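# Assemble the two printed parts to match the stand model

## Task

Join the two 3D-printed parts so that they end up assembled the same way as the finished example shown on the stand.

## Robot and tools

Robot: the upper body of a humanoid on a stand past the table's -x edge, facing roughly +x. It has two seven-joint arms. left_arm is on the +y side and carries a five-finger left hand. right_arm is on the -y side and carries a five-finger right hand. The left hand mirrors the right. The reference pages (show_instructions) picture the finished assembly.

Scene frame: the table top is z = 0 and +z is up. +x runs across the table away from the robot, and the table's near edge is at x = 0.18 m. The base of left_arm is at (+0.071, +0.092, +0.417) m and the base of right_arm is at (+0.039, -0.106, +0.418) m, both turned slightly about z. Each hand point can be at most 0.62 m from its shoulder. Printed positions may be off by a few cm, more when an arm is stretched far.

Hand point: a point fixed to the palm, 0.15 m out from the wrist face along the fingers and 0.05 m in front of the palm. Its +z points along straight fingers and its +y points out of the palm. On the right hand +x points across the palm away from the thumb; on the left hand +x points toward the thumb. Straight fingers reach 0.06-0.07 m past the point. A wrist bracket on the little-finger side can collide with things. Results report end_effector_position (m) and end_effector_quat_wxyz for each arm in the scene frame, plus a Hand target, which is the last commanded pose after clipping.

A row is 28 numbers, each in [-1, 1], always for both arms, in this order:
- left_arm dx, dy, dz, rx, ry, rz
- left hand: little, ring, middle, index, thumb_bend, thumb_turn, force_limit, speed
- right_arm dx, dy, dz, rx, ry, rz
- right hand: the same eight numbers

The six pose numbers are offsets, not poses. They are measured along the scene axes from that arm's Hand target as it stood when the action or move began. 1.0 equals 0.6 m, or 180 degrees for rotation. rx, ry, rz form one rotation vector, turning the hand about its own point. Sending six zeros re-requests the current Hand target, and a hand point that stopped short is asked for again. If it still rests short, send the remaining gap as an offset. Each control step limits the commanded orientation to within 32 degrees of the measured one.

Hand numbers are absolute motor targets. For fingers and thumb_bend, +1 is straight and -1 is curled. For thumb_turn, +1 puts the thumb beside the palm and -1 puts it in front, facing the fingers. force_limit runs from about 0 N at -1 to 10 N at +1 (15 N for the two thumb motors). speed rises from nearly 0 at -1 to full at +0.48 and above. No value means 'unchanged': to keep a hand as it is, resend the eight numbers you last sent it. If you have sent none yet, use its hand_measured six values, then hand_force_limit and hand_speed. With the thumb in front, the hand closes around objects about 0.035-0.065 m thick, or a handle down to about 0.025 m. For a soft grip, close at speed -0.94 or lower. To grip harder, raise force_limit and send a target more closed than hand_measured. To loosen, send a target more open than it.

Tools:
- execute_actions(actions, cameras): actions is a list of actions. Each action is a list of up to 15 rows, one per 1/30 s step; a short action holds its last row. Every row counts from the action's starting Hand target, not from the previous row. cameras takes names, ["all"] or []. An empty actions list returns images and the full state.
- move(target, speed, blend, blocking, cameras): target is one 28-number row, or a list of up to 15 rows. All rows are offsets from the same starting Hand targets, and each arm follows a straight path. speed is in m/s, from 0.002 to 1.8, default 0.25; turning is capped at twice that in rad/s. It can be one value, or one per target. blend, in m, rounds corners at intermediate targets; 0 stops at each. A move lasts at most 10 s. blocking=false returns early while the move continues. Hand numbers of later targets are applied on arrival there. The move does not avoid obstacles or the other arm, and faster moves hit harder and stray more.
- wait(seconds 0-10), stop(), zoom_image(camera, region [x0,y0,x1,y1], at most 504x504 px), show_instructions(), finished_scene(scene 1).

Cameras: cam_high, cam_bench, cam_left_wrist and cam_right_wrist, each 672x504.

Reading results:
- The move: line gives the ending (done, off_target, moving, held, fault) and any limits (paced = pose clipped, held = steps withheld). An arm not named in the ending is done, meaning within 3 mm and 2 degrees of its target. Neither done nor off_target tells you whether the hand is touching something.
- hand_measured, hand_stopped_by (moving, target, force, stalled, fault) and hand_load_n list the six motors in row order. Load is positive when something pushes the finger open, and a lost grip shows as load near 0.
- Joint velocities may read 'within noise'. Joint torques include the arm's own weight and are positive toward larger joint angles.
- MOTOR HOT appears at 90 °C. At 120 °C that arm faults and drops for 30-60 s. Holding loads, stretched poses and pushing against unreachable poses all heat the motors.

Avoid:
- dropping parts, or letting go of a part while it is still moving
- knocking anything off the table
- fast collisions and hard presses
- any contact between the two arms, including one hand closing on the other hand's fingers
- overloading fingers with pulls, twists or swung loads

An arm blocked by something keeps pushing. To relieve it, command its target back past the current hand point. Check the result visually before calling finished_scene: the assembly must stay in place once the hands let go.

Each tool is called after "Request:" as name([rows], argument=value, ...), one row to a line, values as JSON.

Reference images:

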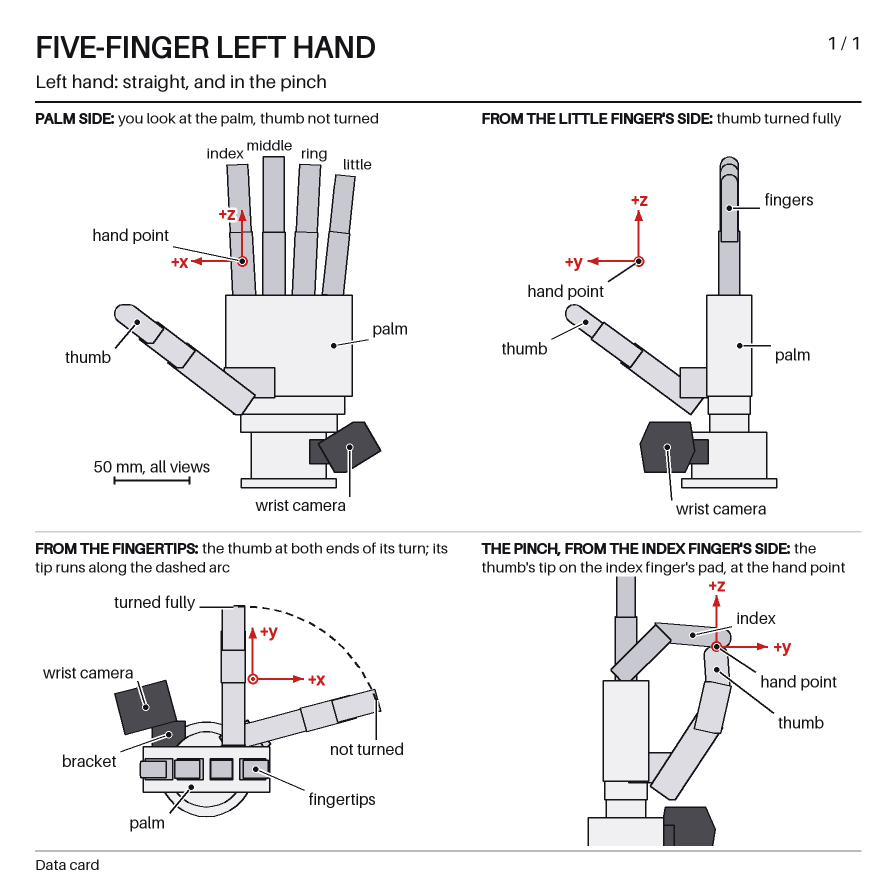

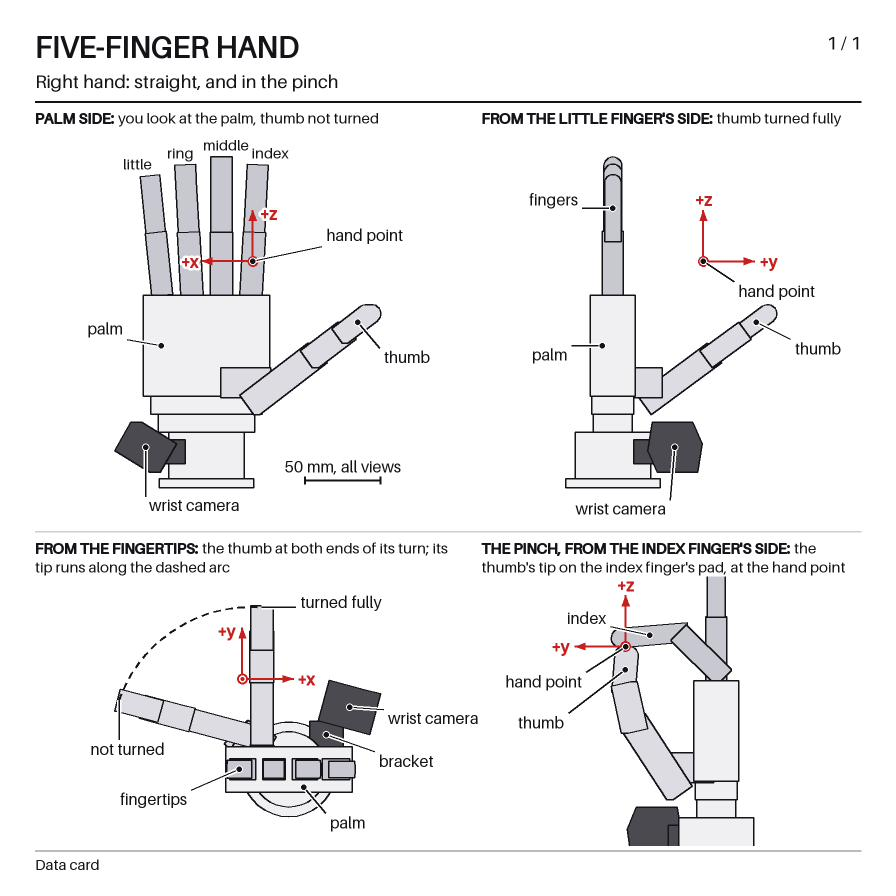

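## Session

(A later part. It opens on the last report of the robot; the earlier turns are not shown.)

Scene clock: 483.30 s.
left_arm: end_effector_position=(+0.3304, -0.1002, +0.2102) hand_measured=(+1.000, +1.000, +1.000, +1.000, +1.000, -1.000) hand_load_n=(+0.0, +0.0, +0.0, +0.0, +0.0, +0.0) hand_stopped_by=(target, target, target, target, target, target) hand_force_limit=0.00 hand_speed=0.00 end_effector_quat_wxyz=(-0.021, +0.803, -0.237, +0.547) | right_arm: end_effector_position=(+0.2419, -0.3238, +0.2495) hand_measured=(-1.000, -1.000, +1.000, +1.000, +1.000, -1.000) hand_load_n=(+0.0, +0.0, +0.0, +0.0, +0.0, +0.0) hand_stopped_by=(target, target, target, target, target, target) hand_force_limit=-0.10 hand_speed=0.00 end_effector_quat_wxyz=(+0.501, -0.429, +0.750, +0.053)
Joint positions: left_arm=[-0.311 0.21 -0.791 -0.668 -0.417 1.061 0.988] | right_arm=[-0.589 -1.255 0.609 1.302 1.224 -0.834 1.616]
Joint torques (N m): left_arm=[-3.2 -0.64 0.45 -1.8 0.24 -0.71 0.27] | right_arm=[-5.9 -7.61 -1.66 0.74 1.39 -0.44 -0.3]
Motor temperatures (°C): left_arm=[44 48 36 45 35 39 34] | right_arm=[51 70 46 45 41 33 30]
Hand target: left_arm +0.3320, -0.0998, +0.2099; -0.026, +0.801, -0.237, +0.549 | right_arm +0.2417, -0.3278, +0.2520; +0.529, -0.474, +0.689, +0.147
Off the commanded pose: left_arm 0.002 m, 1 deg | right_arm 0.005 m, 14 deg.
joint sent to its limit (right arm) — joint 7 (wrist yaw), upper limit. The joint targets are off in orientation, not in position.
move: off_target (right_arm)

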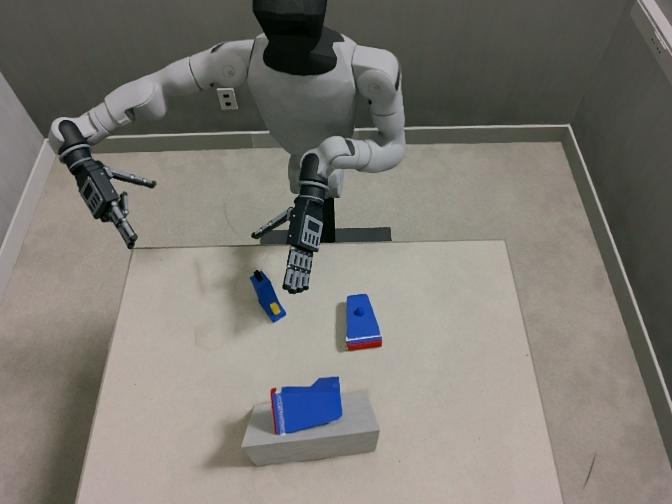

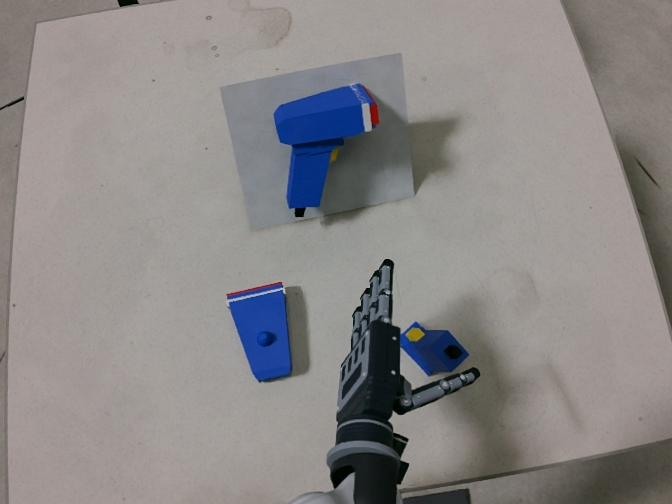

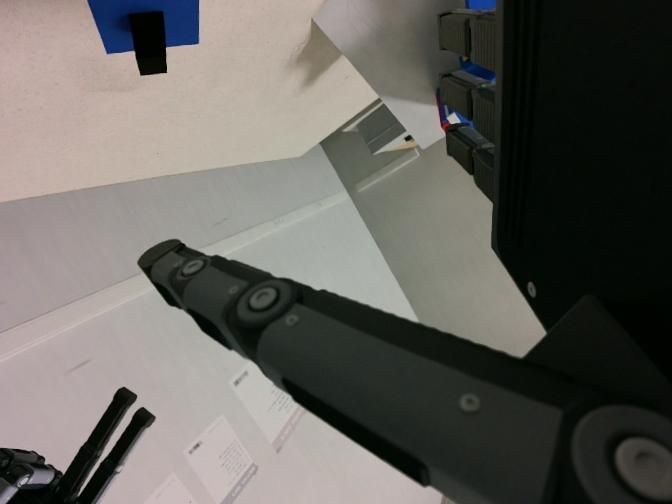

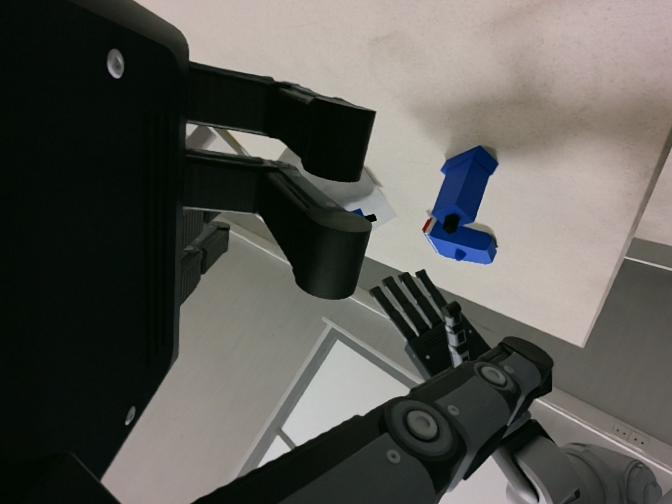

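Request:
move([
  [0,0,-0.06,0,0,0,1,1,1,1,1,-1,0,0, -0.02,-0.0,0.2,0.13,-0.24,-0.033,-1,-1,1,1,1,-1,-0.1,0],
  [0,0,-0.133,0,0,0,1,1,1,1,1,-1,0,0, -0.152,0.26,0.447,0.26,-0.479,-0.065,-1,-1,1,1,1,-1,-0.1,0],
], speed=0.3, blend=[0.03,0], cameras=["all"])

Scene clock: 499.03 s.
left_arm: end_effector_position=(+0.3344, -0.0998, +0.1333) hand_measured=(+1.000, +1.000, +1.000, +1.000, +1.000, -1.000) hand_load_n=(-0.5, +0.0, +0.0, +0.0, +0.0, +0.0) hand_stopped_by=(target, target, target, target, target, target) hand_force_limit=0.00 hand_speed=0.00 end_effector_quat_wxyz=(-0.025, +0.800, -0.234, +0.551) | right_arm: end_effector_position=(+0.1519, -0.1723, +0.5204) hand_measured=(-1.000, -1.000, +1.000, +1.000, +1.000, -1.000) hand_load_n=(+0.0, +0.0, +0.0, +0.0, +0.0, +0.0) hand_stopped_by=(target, target, target, target, target, target) hand_force_limit=-0.10 hand_speed=0.00 end_effector_quat_wxyz=(+0.984, -0.155, +0.089, -0.018)
Joint positions: left_arm=[-0.288 0.291 -0.943 -0.164 -0.316 0.461 0.906] | right_arm=[-0.044 -0.744 -0.196 -0.356 0.725 -1.208 0.258]
Joint torques (N m): left_arm=[-2.43 -0.49 0.23 -1.87 0.27 -0.87 0.2] | right_arm=[-2.27 -2.59 -2.93 -2.4 1.09 -0.1 -0.39]
Motor temperatures (°C): left_arm=[46 47 35 45 35 39 34] | right_arm=[50 70 46 45 41 33 30]
Hand target: left_arm +0.3320, -0.0998, +0.1301; -0.026, +0.801, -0.237, +0.549 | right_arm +0.1505, -0.1718, +0.5202; +0.984, -0.154, +0.088, -0.019
Off the commanded pose: left_arm 0.004 m, 0 deg | right_arm 0.002 m, 0 deg.
move: off_target (left_arm)

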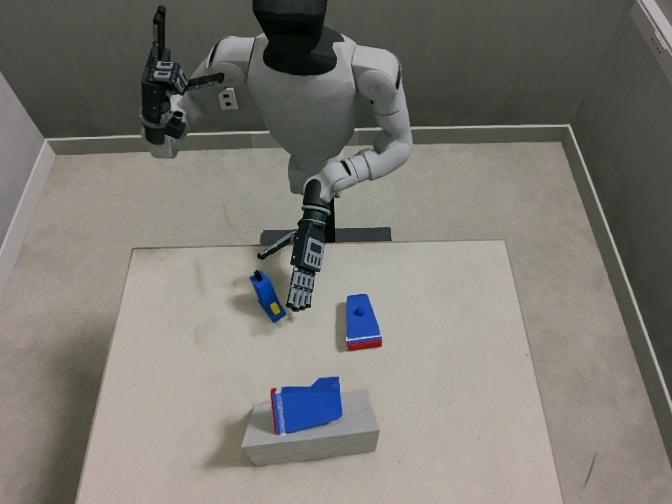

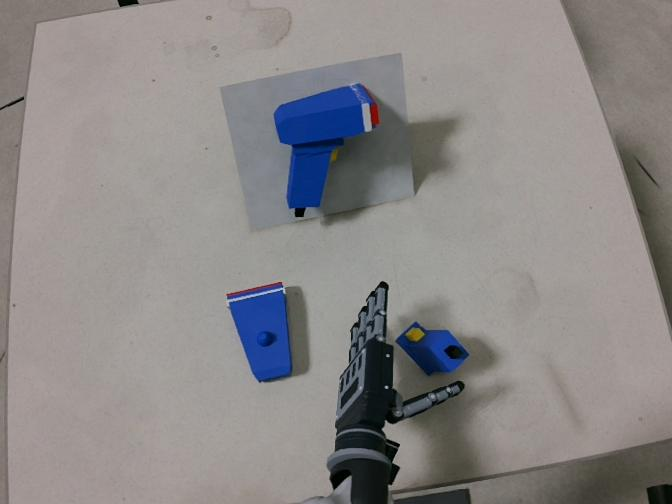

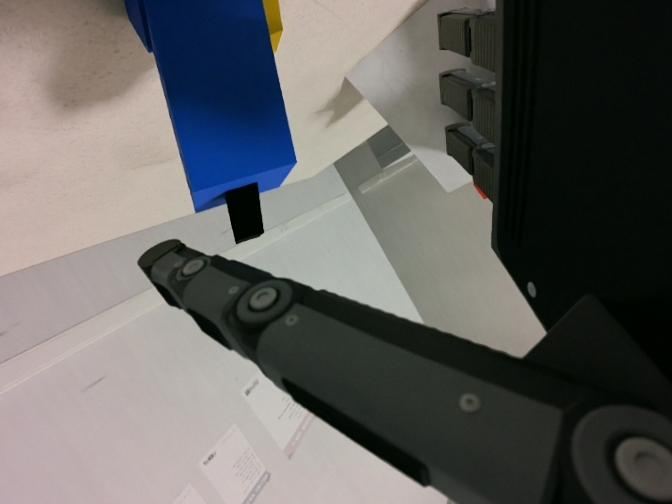

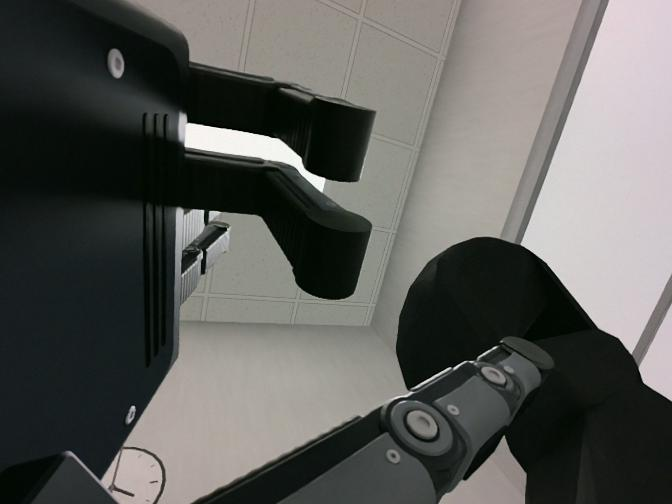

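Request:
move([
  [0,0,0,0,0,0,-1,-1,1,1,1,-1,0,0, 0,0,0,0,0,0,-1,-1,1,1,1,-1,-0.1,0],
  [0.005,-0.013,-0.107,0,0,0,-1,-1,1,1,1,-1,0,0, 0,0,0,0,0,0,-1,-1,1,1,1,-1,-0.1,0],
], speed=0.1, cameras=["cam_high","cam_bench","cam_left_wrist"])

Scene clock: 519.63 s.
left_arm: end_effector_position=(+0.3342, -0.1048, +0.0642) hand_measured=(-1.000, -1.000, +1.000, +1.000, +1.000, -1.000) hand_load_n=(+0.0, +0.0, +0.0, +0.0, +0.0, +0.0) hand_stopped_by=(target, target, target, target, target, target) hand_force_limit=0.00 hand_speed=0.00 end_effector_quat_wxyz=(-0.027, +0.804, -0.235, +0.545) | right_arm: end_effector_position=(+0.1519, -0.1726, +0.5206) hand_measured=(-1.000, -1.000, +1.000, +1.000, +1.000, -1.000) hand_load_n=(+0.0, +0.0, +0.0, +0.0, +0.0, +0.0) hand_stopped_by=(target, target, target, target, target, target) hand_force_limit=-0.10 hand_speed=0.00 end_effector_quat_wxyz=(+0.984, -0.154, +0.089, -0.018)
Joint positions: left_arm=[-0.326 0.127 -0.963 0.468 -0.24 0.005 0.808] | right_arm=[-0.044 -0.744 -0.196 -0.356 0.725 -1.208 0.257]
Joint torques (N m): left_arm=[-3.3 -1.02 0.17 -1.56 0.27 -0.9 0.15] | right_arm=[-2.44 -2.84 -2.65 -2.23 1.03 -0.14 -0.39]
Motor temperatures (°C): left_arm=[46 47 35 45 35 39 34] | right_arm=[47 60 46 46 41 33 30]
Hand target: left_arm +0.3350, -0.1076, +0.0659; -0.026, +0.801, -0.237, +0.549 | right_arm +0.1505, -0.1718, +0.5202; +0.984, -0.154, +0.088, -0.019
Off the commanded pose: left_arm 0.003 m, 1 deg | right_arm 0.002 m, 0 deg.
move: done
Images, in order (width x height): cam_high 672x504, cam_bench 672x504, cam_left_wrist 672x504.

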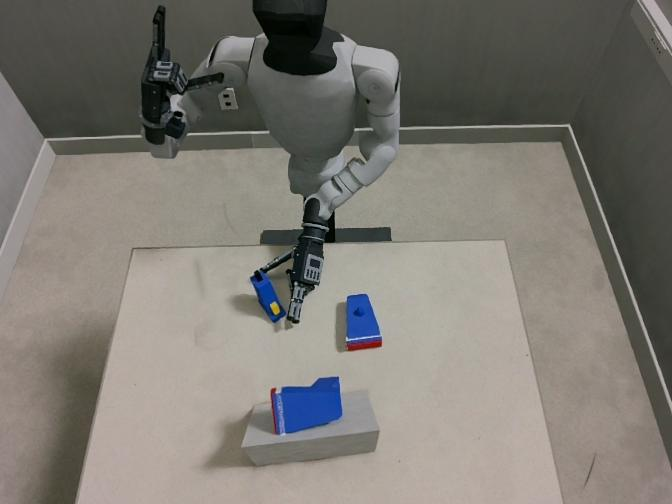

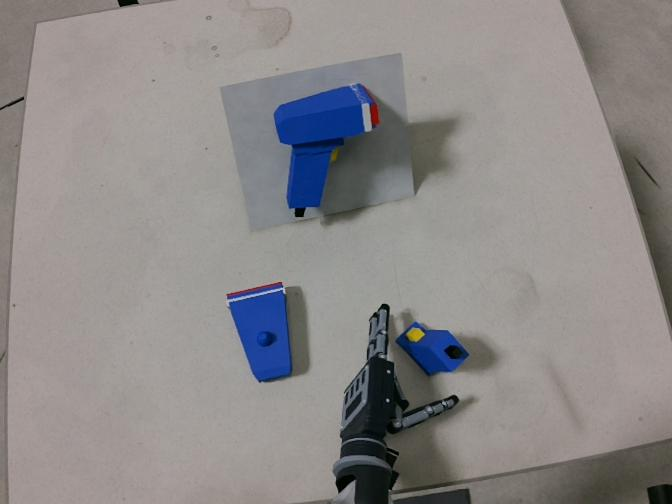

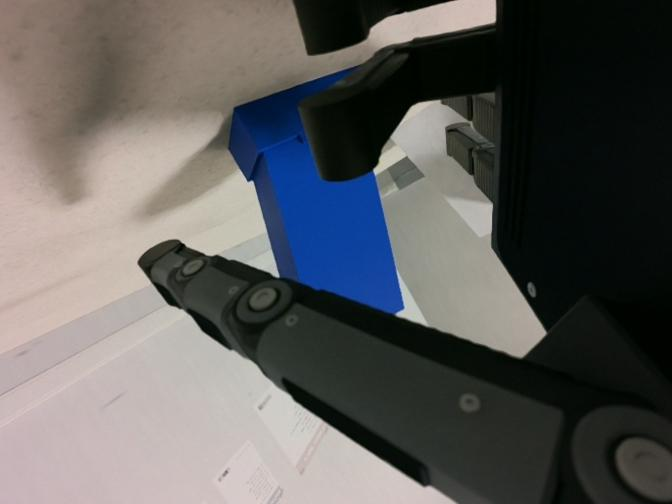

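Request:
move([
  [0,0.003,-0.01,0.0395,-0.01,-0.018,-1,-1,1,1,1,-1,0,0, 0,0,0,0,0,0,-1,-1,1,1,1,-1,-0.1,0],
  [0,0.003,-0.01,0.0395,-0.01,-0.018,-1,-1,-0.6,-0.6,-0.5,-1,0,-0.88, 0,0,0,0,0,0,-1,-1,1,1,1,-1,-0.1,0],
], speed=0.06, cameras=["cam_high","cam_bench","cam_left_wrist"])

Scene clock: 543.37 s.
left_arm: end_effector_position=(+0.3333, -0.1043, +0.0568) hand_measured=(-1.000, -1.000, -0.312, -0.414, +0.306, -1.000) hand_load_n=(+0.0, +0.0, +6.5, +5.5, +9.0, +0.0) hand_stopped_by=(target, target, force, force, force, target) hand_force_limit=0.00 hand_speed=-0.88 end_effector_quat_wxyz=(-0.064, +0.787, -0.290, +0.541) | right_arm: end_effector_position=(+0.1519, -0.1726, +0.5206) hand_measured=(-1.000, -1.000, +1.000, +1.000, +1.000, -1.000) hand_load_n=(+0.0, +0.0, +0.0, +0.0, -0.5, +0.0) hand_stopped_by=(target, target, target, target, target, target) hand_force_limit=-0.10 hand_speed=0.00 end_effector_quat_wxyz=(+0.984, -0.154, +0.089, -0.018)
Joint positions: left_arm=[-0.345 0.141 -0.974 0.429 -0.174 0.144 0.808] | right_arm=[-0.044 -0.744 -0.196 -0.356 0.725 -1.208 0.257]
Joint torques (N m): left_arm=[-3.3 -0.52 0.26 -2.53 0.3 -0.71 0.22] | right_arm=[-2.42 -2.69 -2.77 -2.42 1.03 -0.17 -0.42]
Motor temperatures (°C): left_arm=[48 47 34 45 35 39 34] | right_arm=[47 57 46 46 41 33 30]
Hand target: left_arm +0.3350, -0.1058, +0.0599; -0.063, +0.782, -0.293, +0.546 | right_arm +0.1505, -0.1718, +0.5202; +0.984, -0.154, +0.088, -0.019
Off the commanded pose: left_arm 0.004 m, 1 deg | right_arm 0.002 m, 0 deg.
move: off_target (left_arm); target 2's new numbers were sent with left_arm's hand 0.004 m and 1 deg from that target
Images, in order (width x height): cam_high 672x504, cam_bench 672x504, cam_left_wrist 672x504.

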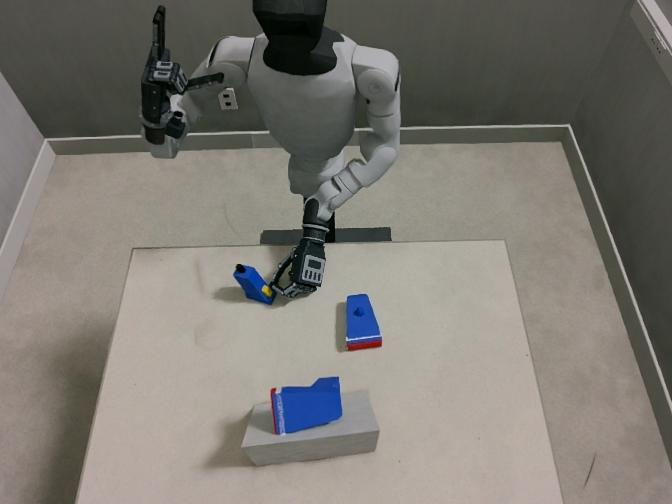

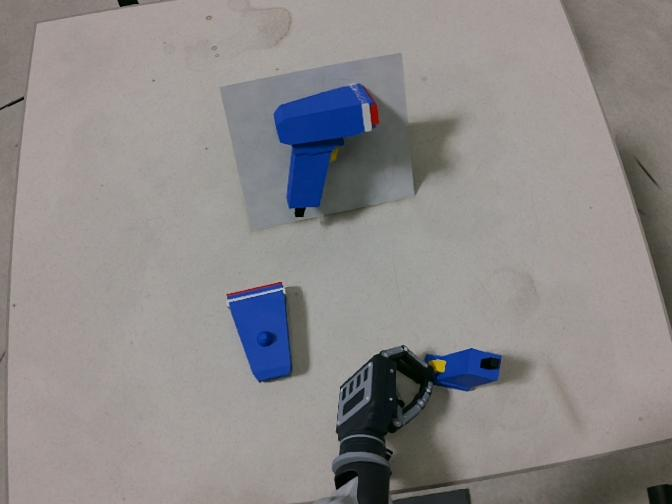

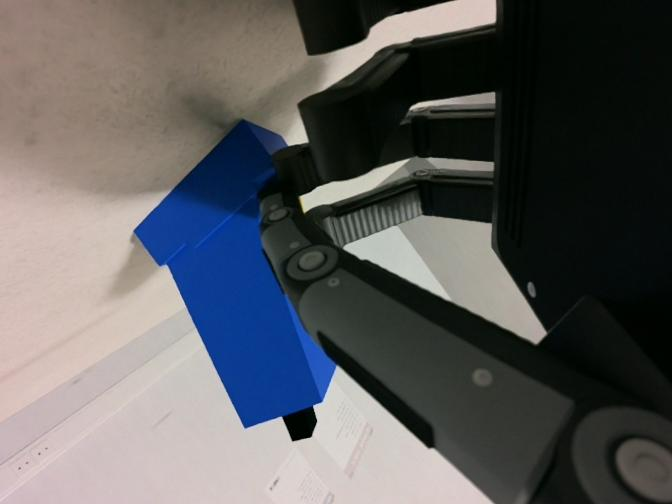

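Request:
move([
  [0,0.01,0.08,0,0,0,-1,-1,-0.3,-0.4,0.35,-1,0,-0.5, 0,0,0,0,0,0,-1,-1,1,1,1,-1,-0.1,0],
  [-0.05,0.2,0.3,0,0,0,-1,-1,-0.3,-0.4,0.35,-1,0,-0.5, 0,0,0,0,0,0,-1,-1,1,1,1,-1,-0.1,0],
  [-0.1,0.5,0.42,0,0,0,-1,-1,-0.3,-0.4,0.35,-1,0,-0.5, 0.3,-0.097,-0.367,-0.136,0.527,-0.051,-1,-1,1,1,1,-1,-0.1,0],
], speed=[0.15,0.25,0.4], blend=[0.02,0.05,0], cameras=["all"])

Scene clock: 582.47 s.
left_arm: end_effector_position=(+0.2739, +0.1919, +0.3103) hand_measured=(-1.000, -1.000, -0.300, -0.400, +0.350, -1.000) hand_load_n=(+0.0, +0.5, +0.0, +0.0, +0.0, +0.0) hand_stopped_by=(target, target, target, target, target, target) hand_force_limit=0.00 hand_speed=-0.50 end_effector_quat_wxyz=(-0.059, +0.784, -0.293, +0.545) | right_arm: end_effector_position=(+0.3298, -0.2293, +0.2999) hand_measured=(-1.000, -1.000, +1.000, +1.000, +1.000, -1.000) hand_load_n=(+0.0, +0.0, +0.0, +0.0, +0.0, +0.0) hand_stopped_by=(target, target, target, target, target, target) hand_force_limit=-0.10 hand_speed=0.00 end_effector_quat_wxyz=(+0.547, -0.292, +0.784, +0.015)
Joint positions: left_arm=[2.006 1.21 0.96 -0.545 -0.89 -0.806 0.113] | right_arm=[0.12 -1.576 -0.023 -0.077 1.079 -0.116 0.457]
Joint torques (N m): left_arm=[0.29 -2.29 2.24 0.53 -0.77 -0.92 0.19] | right_arm=[-5.54 -3.93 -3.79 0.36 1.12 -1.09 -0.26]
Motor temperatures (°C): left_arm=[48 47 34 46 35 39 34] | right_arm=[47 55 47 46 41 33 30]
Hand target: left_arm +0.2750, +0.1942, +0.3119; -0.063, +0.782, -0.293, +0.546 | right_arm +0.3305, -0.2300, +0.3000; +0.549, -0.293, +0.783, +0.014
Off the commanded pose: left_arm 0.003 m, 1 deg | right_arm 0.001 m, 0 deg.
move: done

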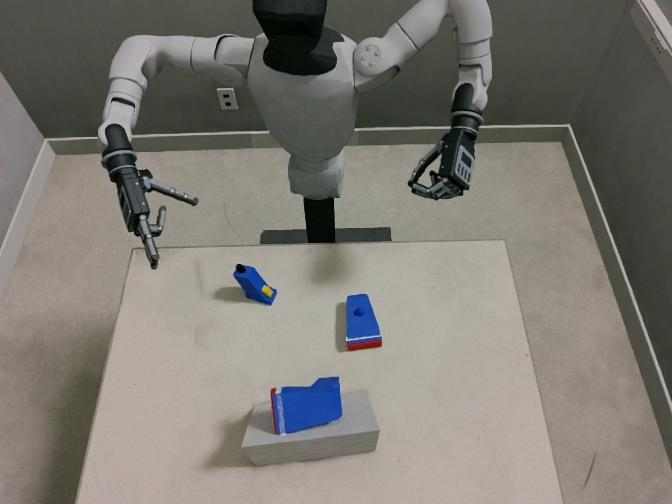

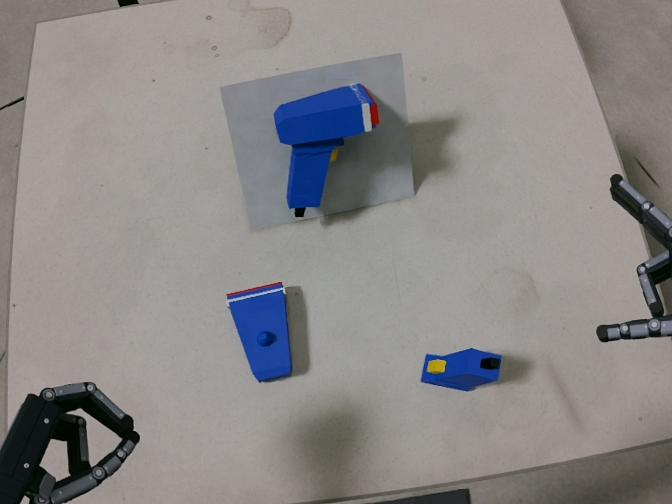

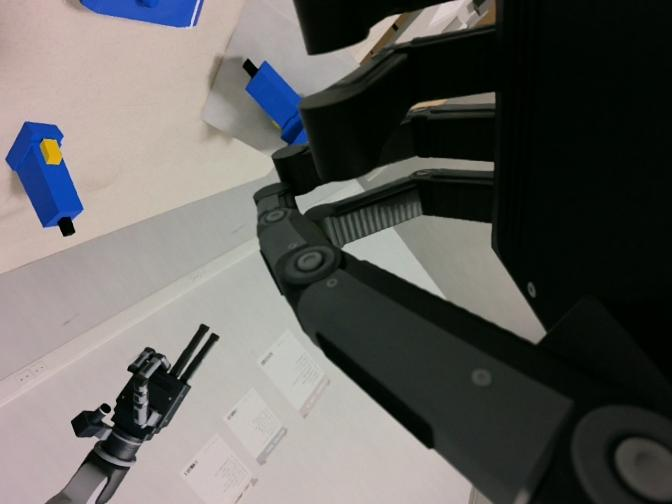

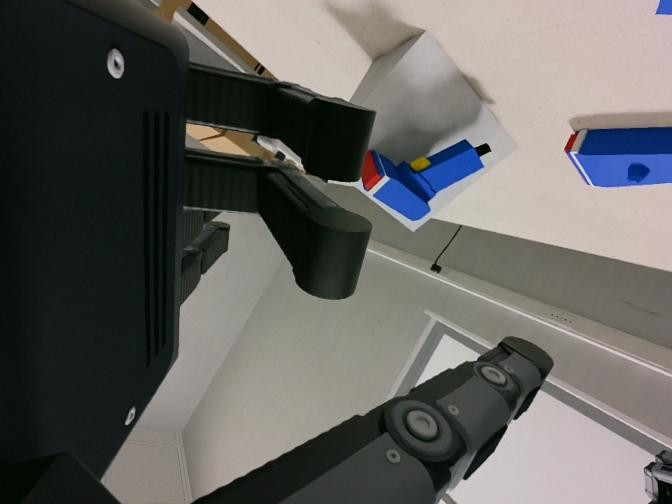

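Request:
zoom_image(camera="cam_bench", region=[400, 330, 520, 410])

Request:
zoom_image(camera="cam_high", region=[210, 240, 310, 320])

Request:
zoom_image(camera="cam_left_wrist", region=[0, 100, 110, 250])

Scaled by 4.200 from the camera's 672x504 image, which has a finer 960x720 frame.

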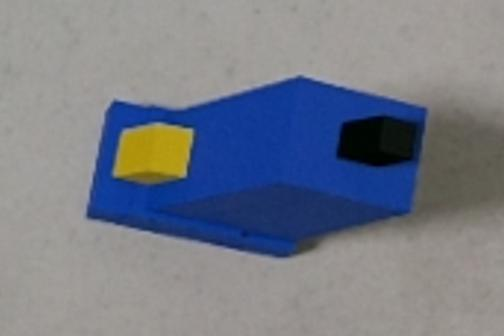

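Scaled by 5.040 from the camera's 672x504 image, which has a finer 960x720 frame.

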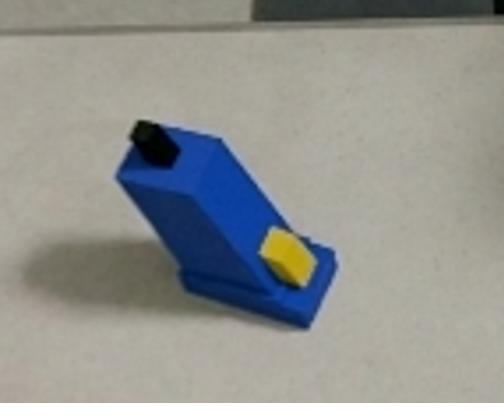

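Scaled by 3.360 from the camera's 672x504 image, which has a finer 960x720 frame.

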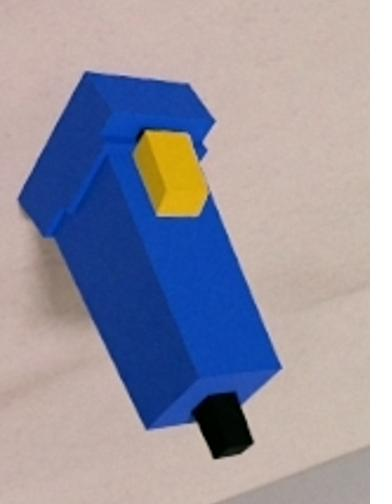

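Request:
move([
  [0.0,0.0,0.12,0,0,0,-1,-1,1,1,1,-1,0,0, -0.058,0.167,-0.25,0,0,0,-1,-1,1,1,1,-1,-0.1,0],
], speed=0.25, cameras=["cam_high","cam_bench","cam_right_wrist"])

Scene clock: 632.87 s.
left_arm: end_effector_position=(+0.2747, +0.1948, +0.3823) hand_measured=(-1.000, -1.000, +1.000, +1.000, +1.000, -1.000) hand_load_n=(+0.0, +0.0, -0.5, +0.0, +0.0, +0.0) hand_stopped_by=(target, target, target, target, target, target) hand_force_limit=0.00 hand_speed=0.00 end_effector_quat_wxyz=(-0.062, +0.783, -0.292, +0.545) | right_arm: end_effector_position=(+0.2939, -0.1301, +0.1500) hand_measured=(-1.000, -1.000, +1.000, +1.000, +1.000, -1.000) hand_load_n=(+0.0, +0.0, +0.0, +0.0, +0.0, +0.0) hand_stopped_by=(target, target, target, target, target, target) hand_force_limit=-0.10 hand_speed=0.00 end_effector_quat_wxyz=(+0.546, -0.294, +0.784, +0.015)
Joint positions: left_arm=[2.266 0.908 1.278 -0.641 -1.282 -0.847 -0.273] | right_arm=[-0.007 -0.973 0.491 -0.115 0.403 -0.158 0.049]
Joint torques (N m): left_arm=[0.44 -2.5 2.08 0.64 -0.97 -0.87 0.19] | right_arm=[-4.32 -2.4 -2.99 -1.39 1.03 -1.23 -0.31]
Motor temperatures (°C): left_arm=[45 51 36 43 35 39 33] | right_arm=[50 59 48 45 41 34 30]
Hand target: left_arm +0.2750, +0.1942, +0.3839; -0.063, +0.782, -0.293, +0.546 | right_arm +0.2957, -0.1298, +0.1500; +0.549, -0.293, +0.783, +0.014
Off the commanded pose: left_arm 0.002 m, 0 deg | right_arm 0.002 m, 0 deg.
move: done
Images, in order (width x height): cam_high 672x504, cam_bench 672x504, cam_right_wrist 672x504.

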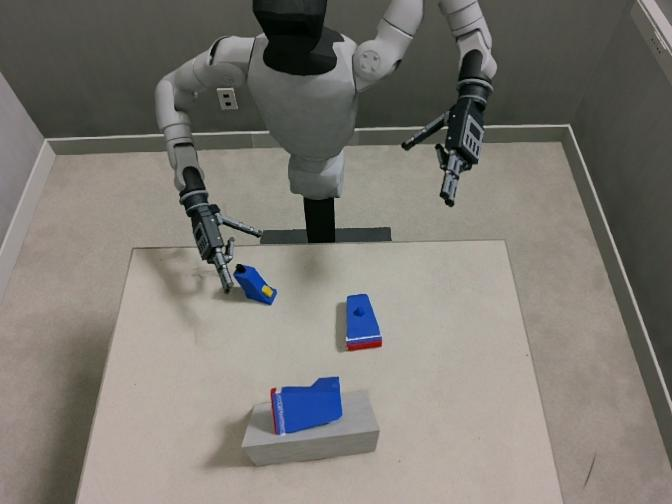

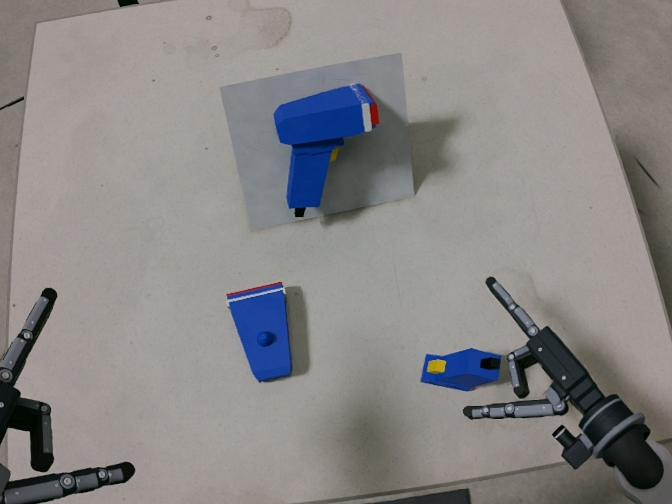

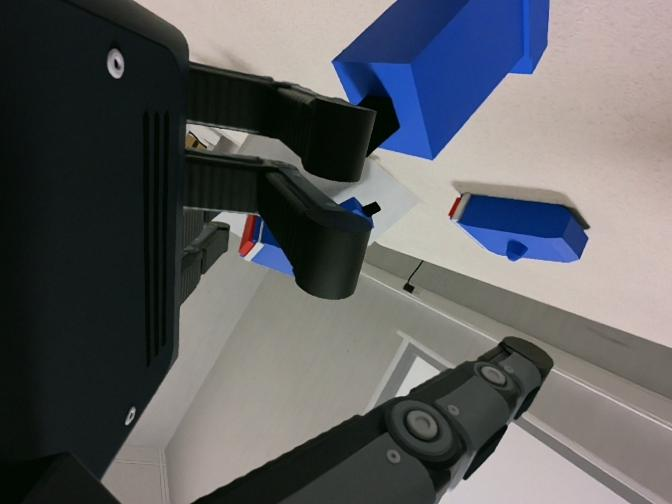

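Request:
move([
  [0.0,0.0,0,0,0,0,-1,-1,1,1,1,-1,0,0, 0,0,-0.11,0,0,0,-1,-1,1,1,1,-1,-0.1,0],
], speed=0.12, cameras=["cam_high","cam_bench","cam_right_wrist"])

Scene clock: 640.70 s.
left_arm: end_effector_position=(+0.2747, +0.1948, +0.3823) hand_measured=(-1.000, -1.000, +1.000, +1.000, +1.000, -1.000) hand_load_n=(+0.0, +0.0, +0.0, -0.5, +0.0, +0.0) hand_stopped_by=(target, target, target, target, target, target) hand_force_limit=0.00 hand_speed=0.00 end_effector_quat_wxyz=(-0.062, +0.783, -0.292, +0.545) | right_arm: end_effector_position=(+0.2946, -0.1324, +0.0841) hand_measured=(-1.000, -1.000, +1.000, +1.000, +1.000, -1.000) hand_load_n=(+0.0, +0.0, +0.0, -0.5, +0.0, +0.0) hand_stopped_by=(target, target, target, target, target, target) hand_force_limit=-0.10 hand_speed=0.00 end_effector_quat_wxyz=(+0.547, -0.292, +0.784, +0.012)
Joint positions: left_arm=[2.266 0.908 1.278 -0.641 -1.282 -0.847 -0.273] | right_arm=[-0.145 -0.699 0.573 0.463 0.252 -0.49 0.115]
Joint torques (N m): left_arm=[0.44 -2.5 2.07 0.63 -0.97 -0.87 0.19] | right_arm=[-4.52 -1.98 -2.1 -1.19 1.13 -1.22 -0.26]
Motor temperatures (°C): left_arm=[45 50 36 43 35 39 33] | right_arm=[49 57 47 45 41 34 30]
Hand target: left_arm +0.2750, +0.1942, +0.3839; -0.063, +0.782, -0.293, +0.546 | right_arm +0.2957, -0.1298, +0.0840; +0.549, -0.293, +0.783, +0.014
Off the commanded pose: left_arm 0.002 m, 0 deg | right_arm 0.003 m, 0 deg.
move: done
Images, in order (width x height): cam_high 672x504, cam_bench 672x504, cam_right_wrist 672x504.

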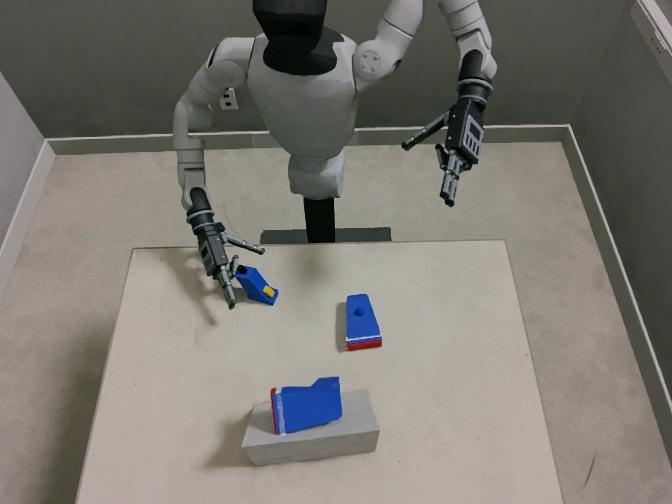

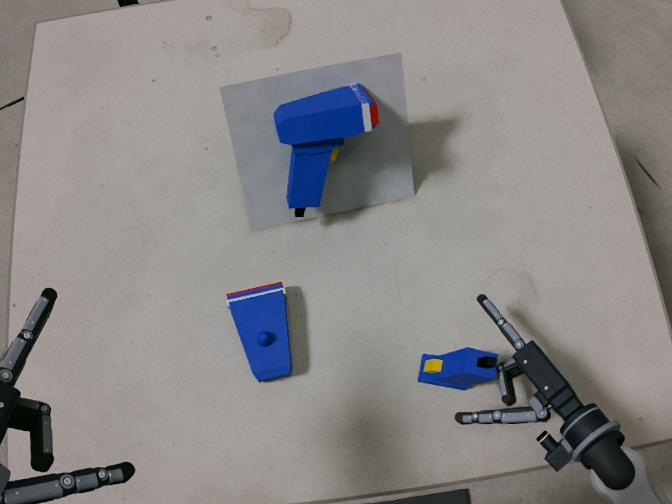

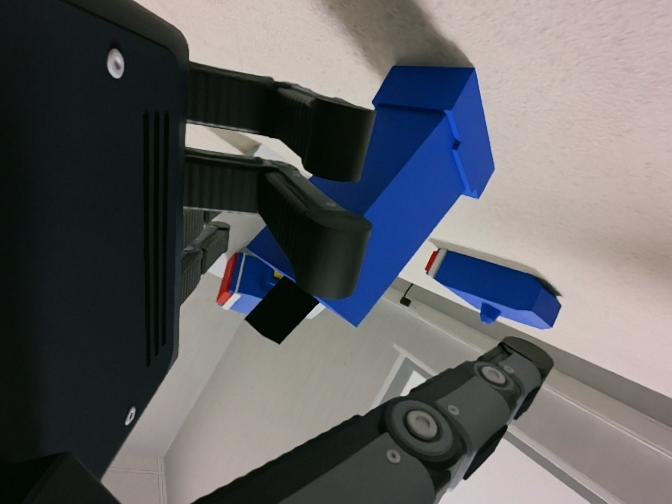

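Request:
move([
  [0.0,0.0,0,0,0,0,-1,-1,1,1,1,-1,0,0, -0.012,-0.006,0,0,0,0,-1,1,1,1,1,-1,-0.1,0],
  [0.0,0.0,0,0,0,0,-1,-1,1,1,1,-1,0,0, -0.012,-0.006,-0.038,0,0,0,-1,1,1,1,1,-1,-0.1,0],
  [0.0,0.0,0,0,0,0,-1,-1,1,1,1,-1,0,0, 0.0,0.0,-0.038,0,0,0,-1,1,1,1,1,-1,-0.1,0],
], speed=0.06, cameras=["cam_high","cam_bench","cam_right_wrist"])

Scene clock: 655.40 s.
left_arm: end_effector_position=(+0.2747, +0.1948, +0.3823) hand_measured=(-1.000, -1.000, +1.000, +1.000, +1.000, -1.000) hand_load_n=(+0.0, +0.0, +0.0, +0.0, +0.0, -0.5) hand_stopped_by=(target, target, target, target, target, target) hand_force_limit=0.00 hand_speed=0.00 end_effector_quat_wxyz=(-0.062, +0.783, -0.292, +0.545) | right_arm: end_effector_position=(+0.2957, -0.1320, +0.0627) hand_measured=(-1.000, +1.000, +1.000, +1.000, +1.000, -1.000) hand_load_n=(+0.0, +0.0, +0.0, +0.0, +0.0, -0.5) hand_stopped_by=(target, target, target, target, target, target) hand_force_limit=-0.10 hand_speed=0.00 end_effector_quat_wxyz=(+0.550, -0.291, +0.783, +0.012)
Joint positions: left_arm=[2.266 0.908 1.278 -0.641 -1.282 -0.847 -0.273] | right_arm=[-0.234 -0.581 0.589 0.779 0.22 -0.676 0.146]
Joint torques (N m): left_arm=[0.43 -2.5 2.08 0.63 -0.97 -0.87 0.19] | right_arm=[-4.62 -2.08 -1.8 -1.17 1.08 -1.06 -0.33]
Motor temperatures (°C): left_arm=[45 52 36 43 35 39 33] | right_arm=[49 55 46 45 41 35 30]
Hand target: left_arm +0.2750, +0.1942, +0.3839; -0.063, +0.782, -0.293, +0.546 | right_arm +0.2957, -0.1298, +0.0612; +0.549, -0.293, +0.783, +0.014
Off the commanded pose: left_arm 0.002 m, 0 deg | right_arm 0.003 m, 0 deg.
move: done
Images, in order (width x height): cam_high 672x504, cam_bench 672x504, cam_right_wrist 672x504.

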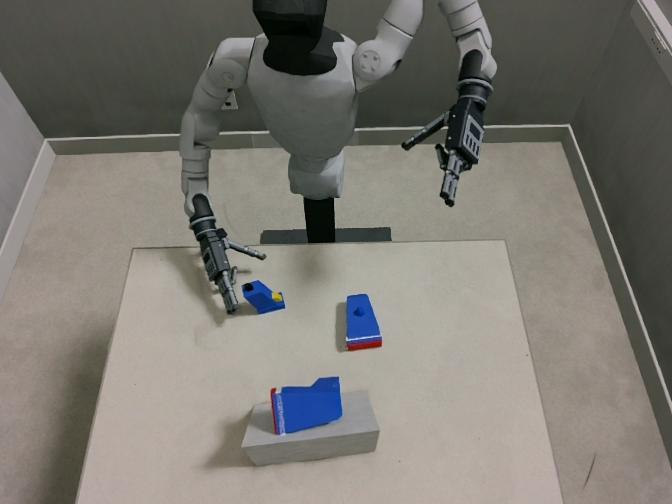

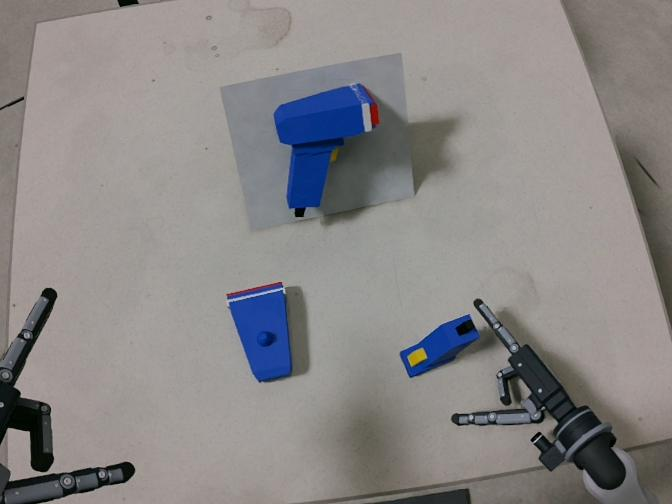

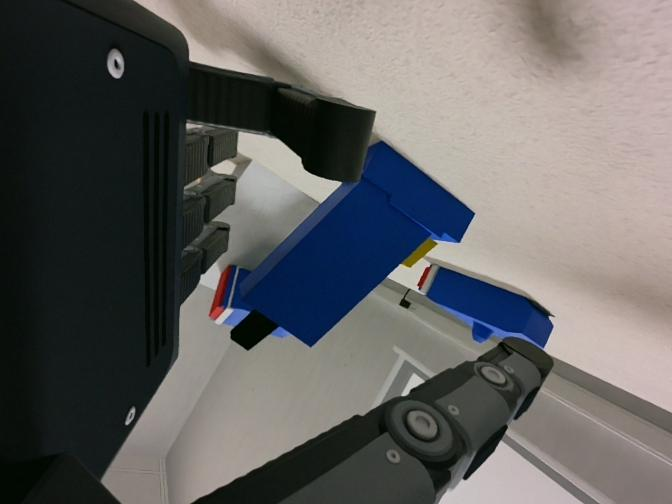

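Request:
move([
  [0.0,0.0,0,0,0,0,-1,-1,1,1,1,-1,0,0, 0.045,0.018,0,0,0,0,-1,1,1,1,1,-1,-0.1,0],
  [0.0,0.0,0,0,0,0,-1,-1,1,1,1,-1,0,0, 0.045,0.018,0,0,0,0,-1,1,0.4,0.4,0.7,-1,-0.5,-0.85],
], speed=0.06, cameras=["cam_high","cam_bench","cam_right_wrist"])

Scene clock: 710.97 s.
left_arm: end_effector_position=(+0.2747, +0.1948, +0.3823) hand_measured=(-1.000, -1.000, +1.000, +1.000, +1.000, -1.000) hand_load_n=(+0.0, +0.0, +0.0, +0.0, +0.0, -0.5) hand_stopped_by=(target, target, target, target, target, target) hand_force_limit=0.00 hand_speed=0.00 end_effector_quat_wxyz=(-0.062, +0.783, -0.292, +0.545) | right_arm: end_effector_position=(+0.3217, -0.1219, +0.0611) hand_measured=(-1.000, +1.000, +0.400, +0.400, +0.700, -1.000) hand_load_n=(+0.0, +0.0, +0.0, +0.5, +0.0, +0.0) hand_stopped_by=(target, target, target, target, target, target) hand_force_limit=-0.50 hand_speed=-0.85 end_effector_quat_wxyz=(+0.548, -0.290, +0.785, +0.012)
Joint positions: left_arm=[2.266 0.908 1.278 -0.641 -1.282 -0.847 -0.273] | right_arm=[-0.337 -0.523 0.604 0.847 0.22 -0.621 0.151]
Joint torques (N m): left_arm=[0.44 -2.5 2.07 0.65 -0.97 -0.87 0.19] | right_arm=[-5.87 -1.87 -1.58 -0.92 1.09 -1.18 -0.22]
Hand target: left_arm +0.2750, +0.1942, +0.3839; -0.063, +0.782, -0.293, +0.546 | right_arm +0.3227, -0.1190, +0.0612; +0.549, -0.293, +0.783, +0.014
Off the commanded pose: left_arm 0.002 m, 0 deg | right_arm 0.003 m, 1 deg.
move: done
Images, in order (width x height): cam_high 672x504, cam_bench 672x504, cam_right_wrist 672x504.

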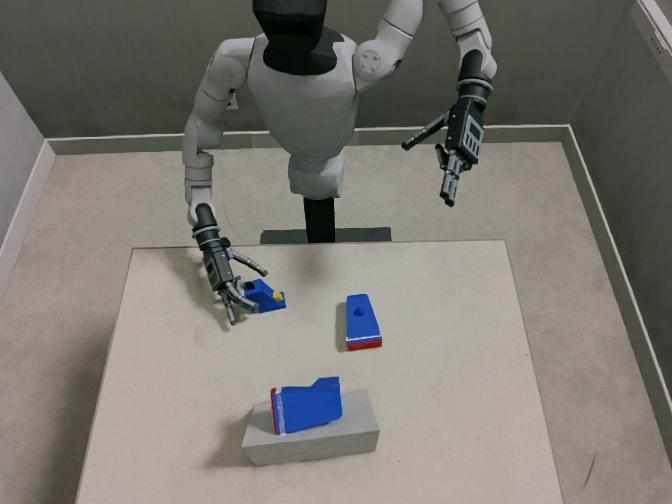

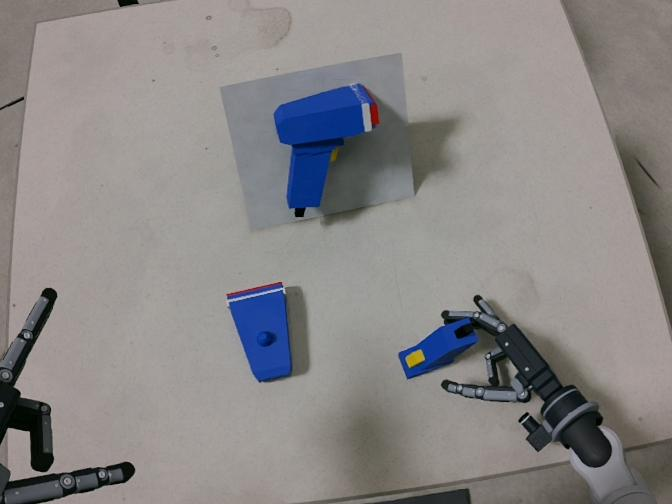

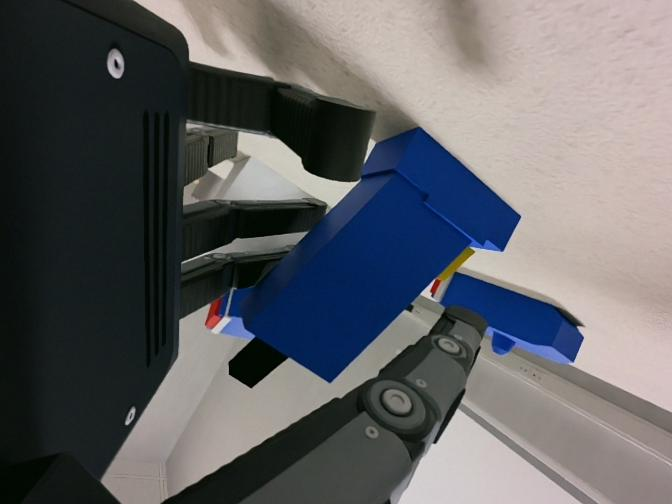

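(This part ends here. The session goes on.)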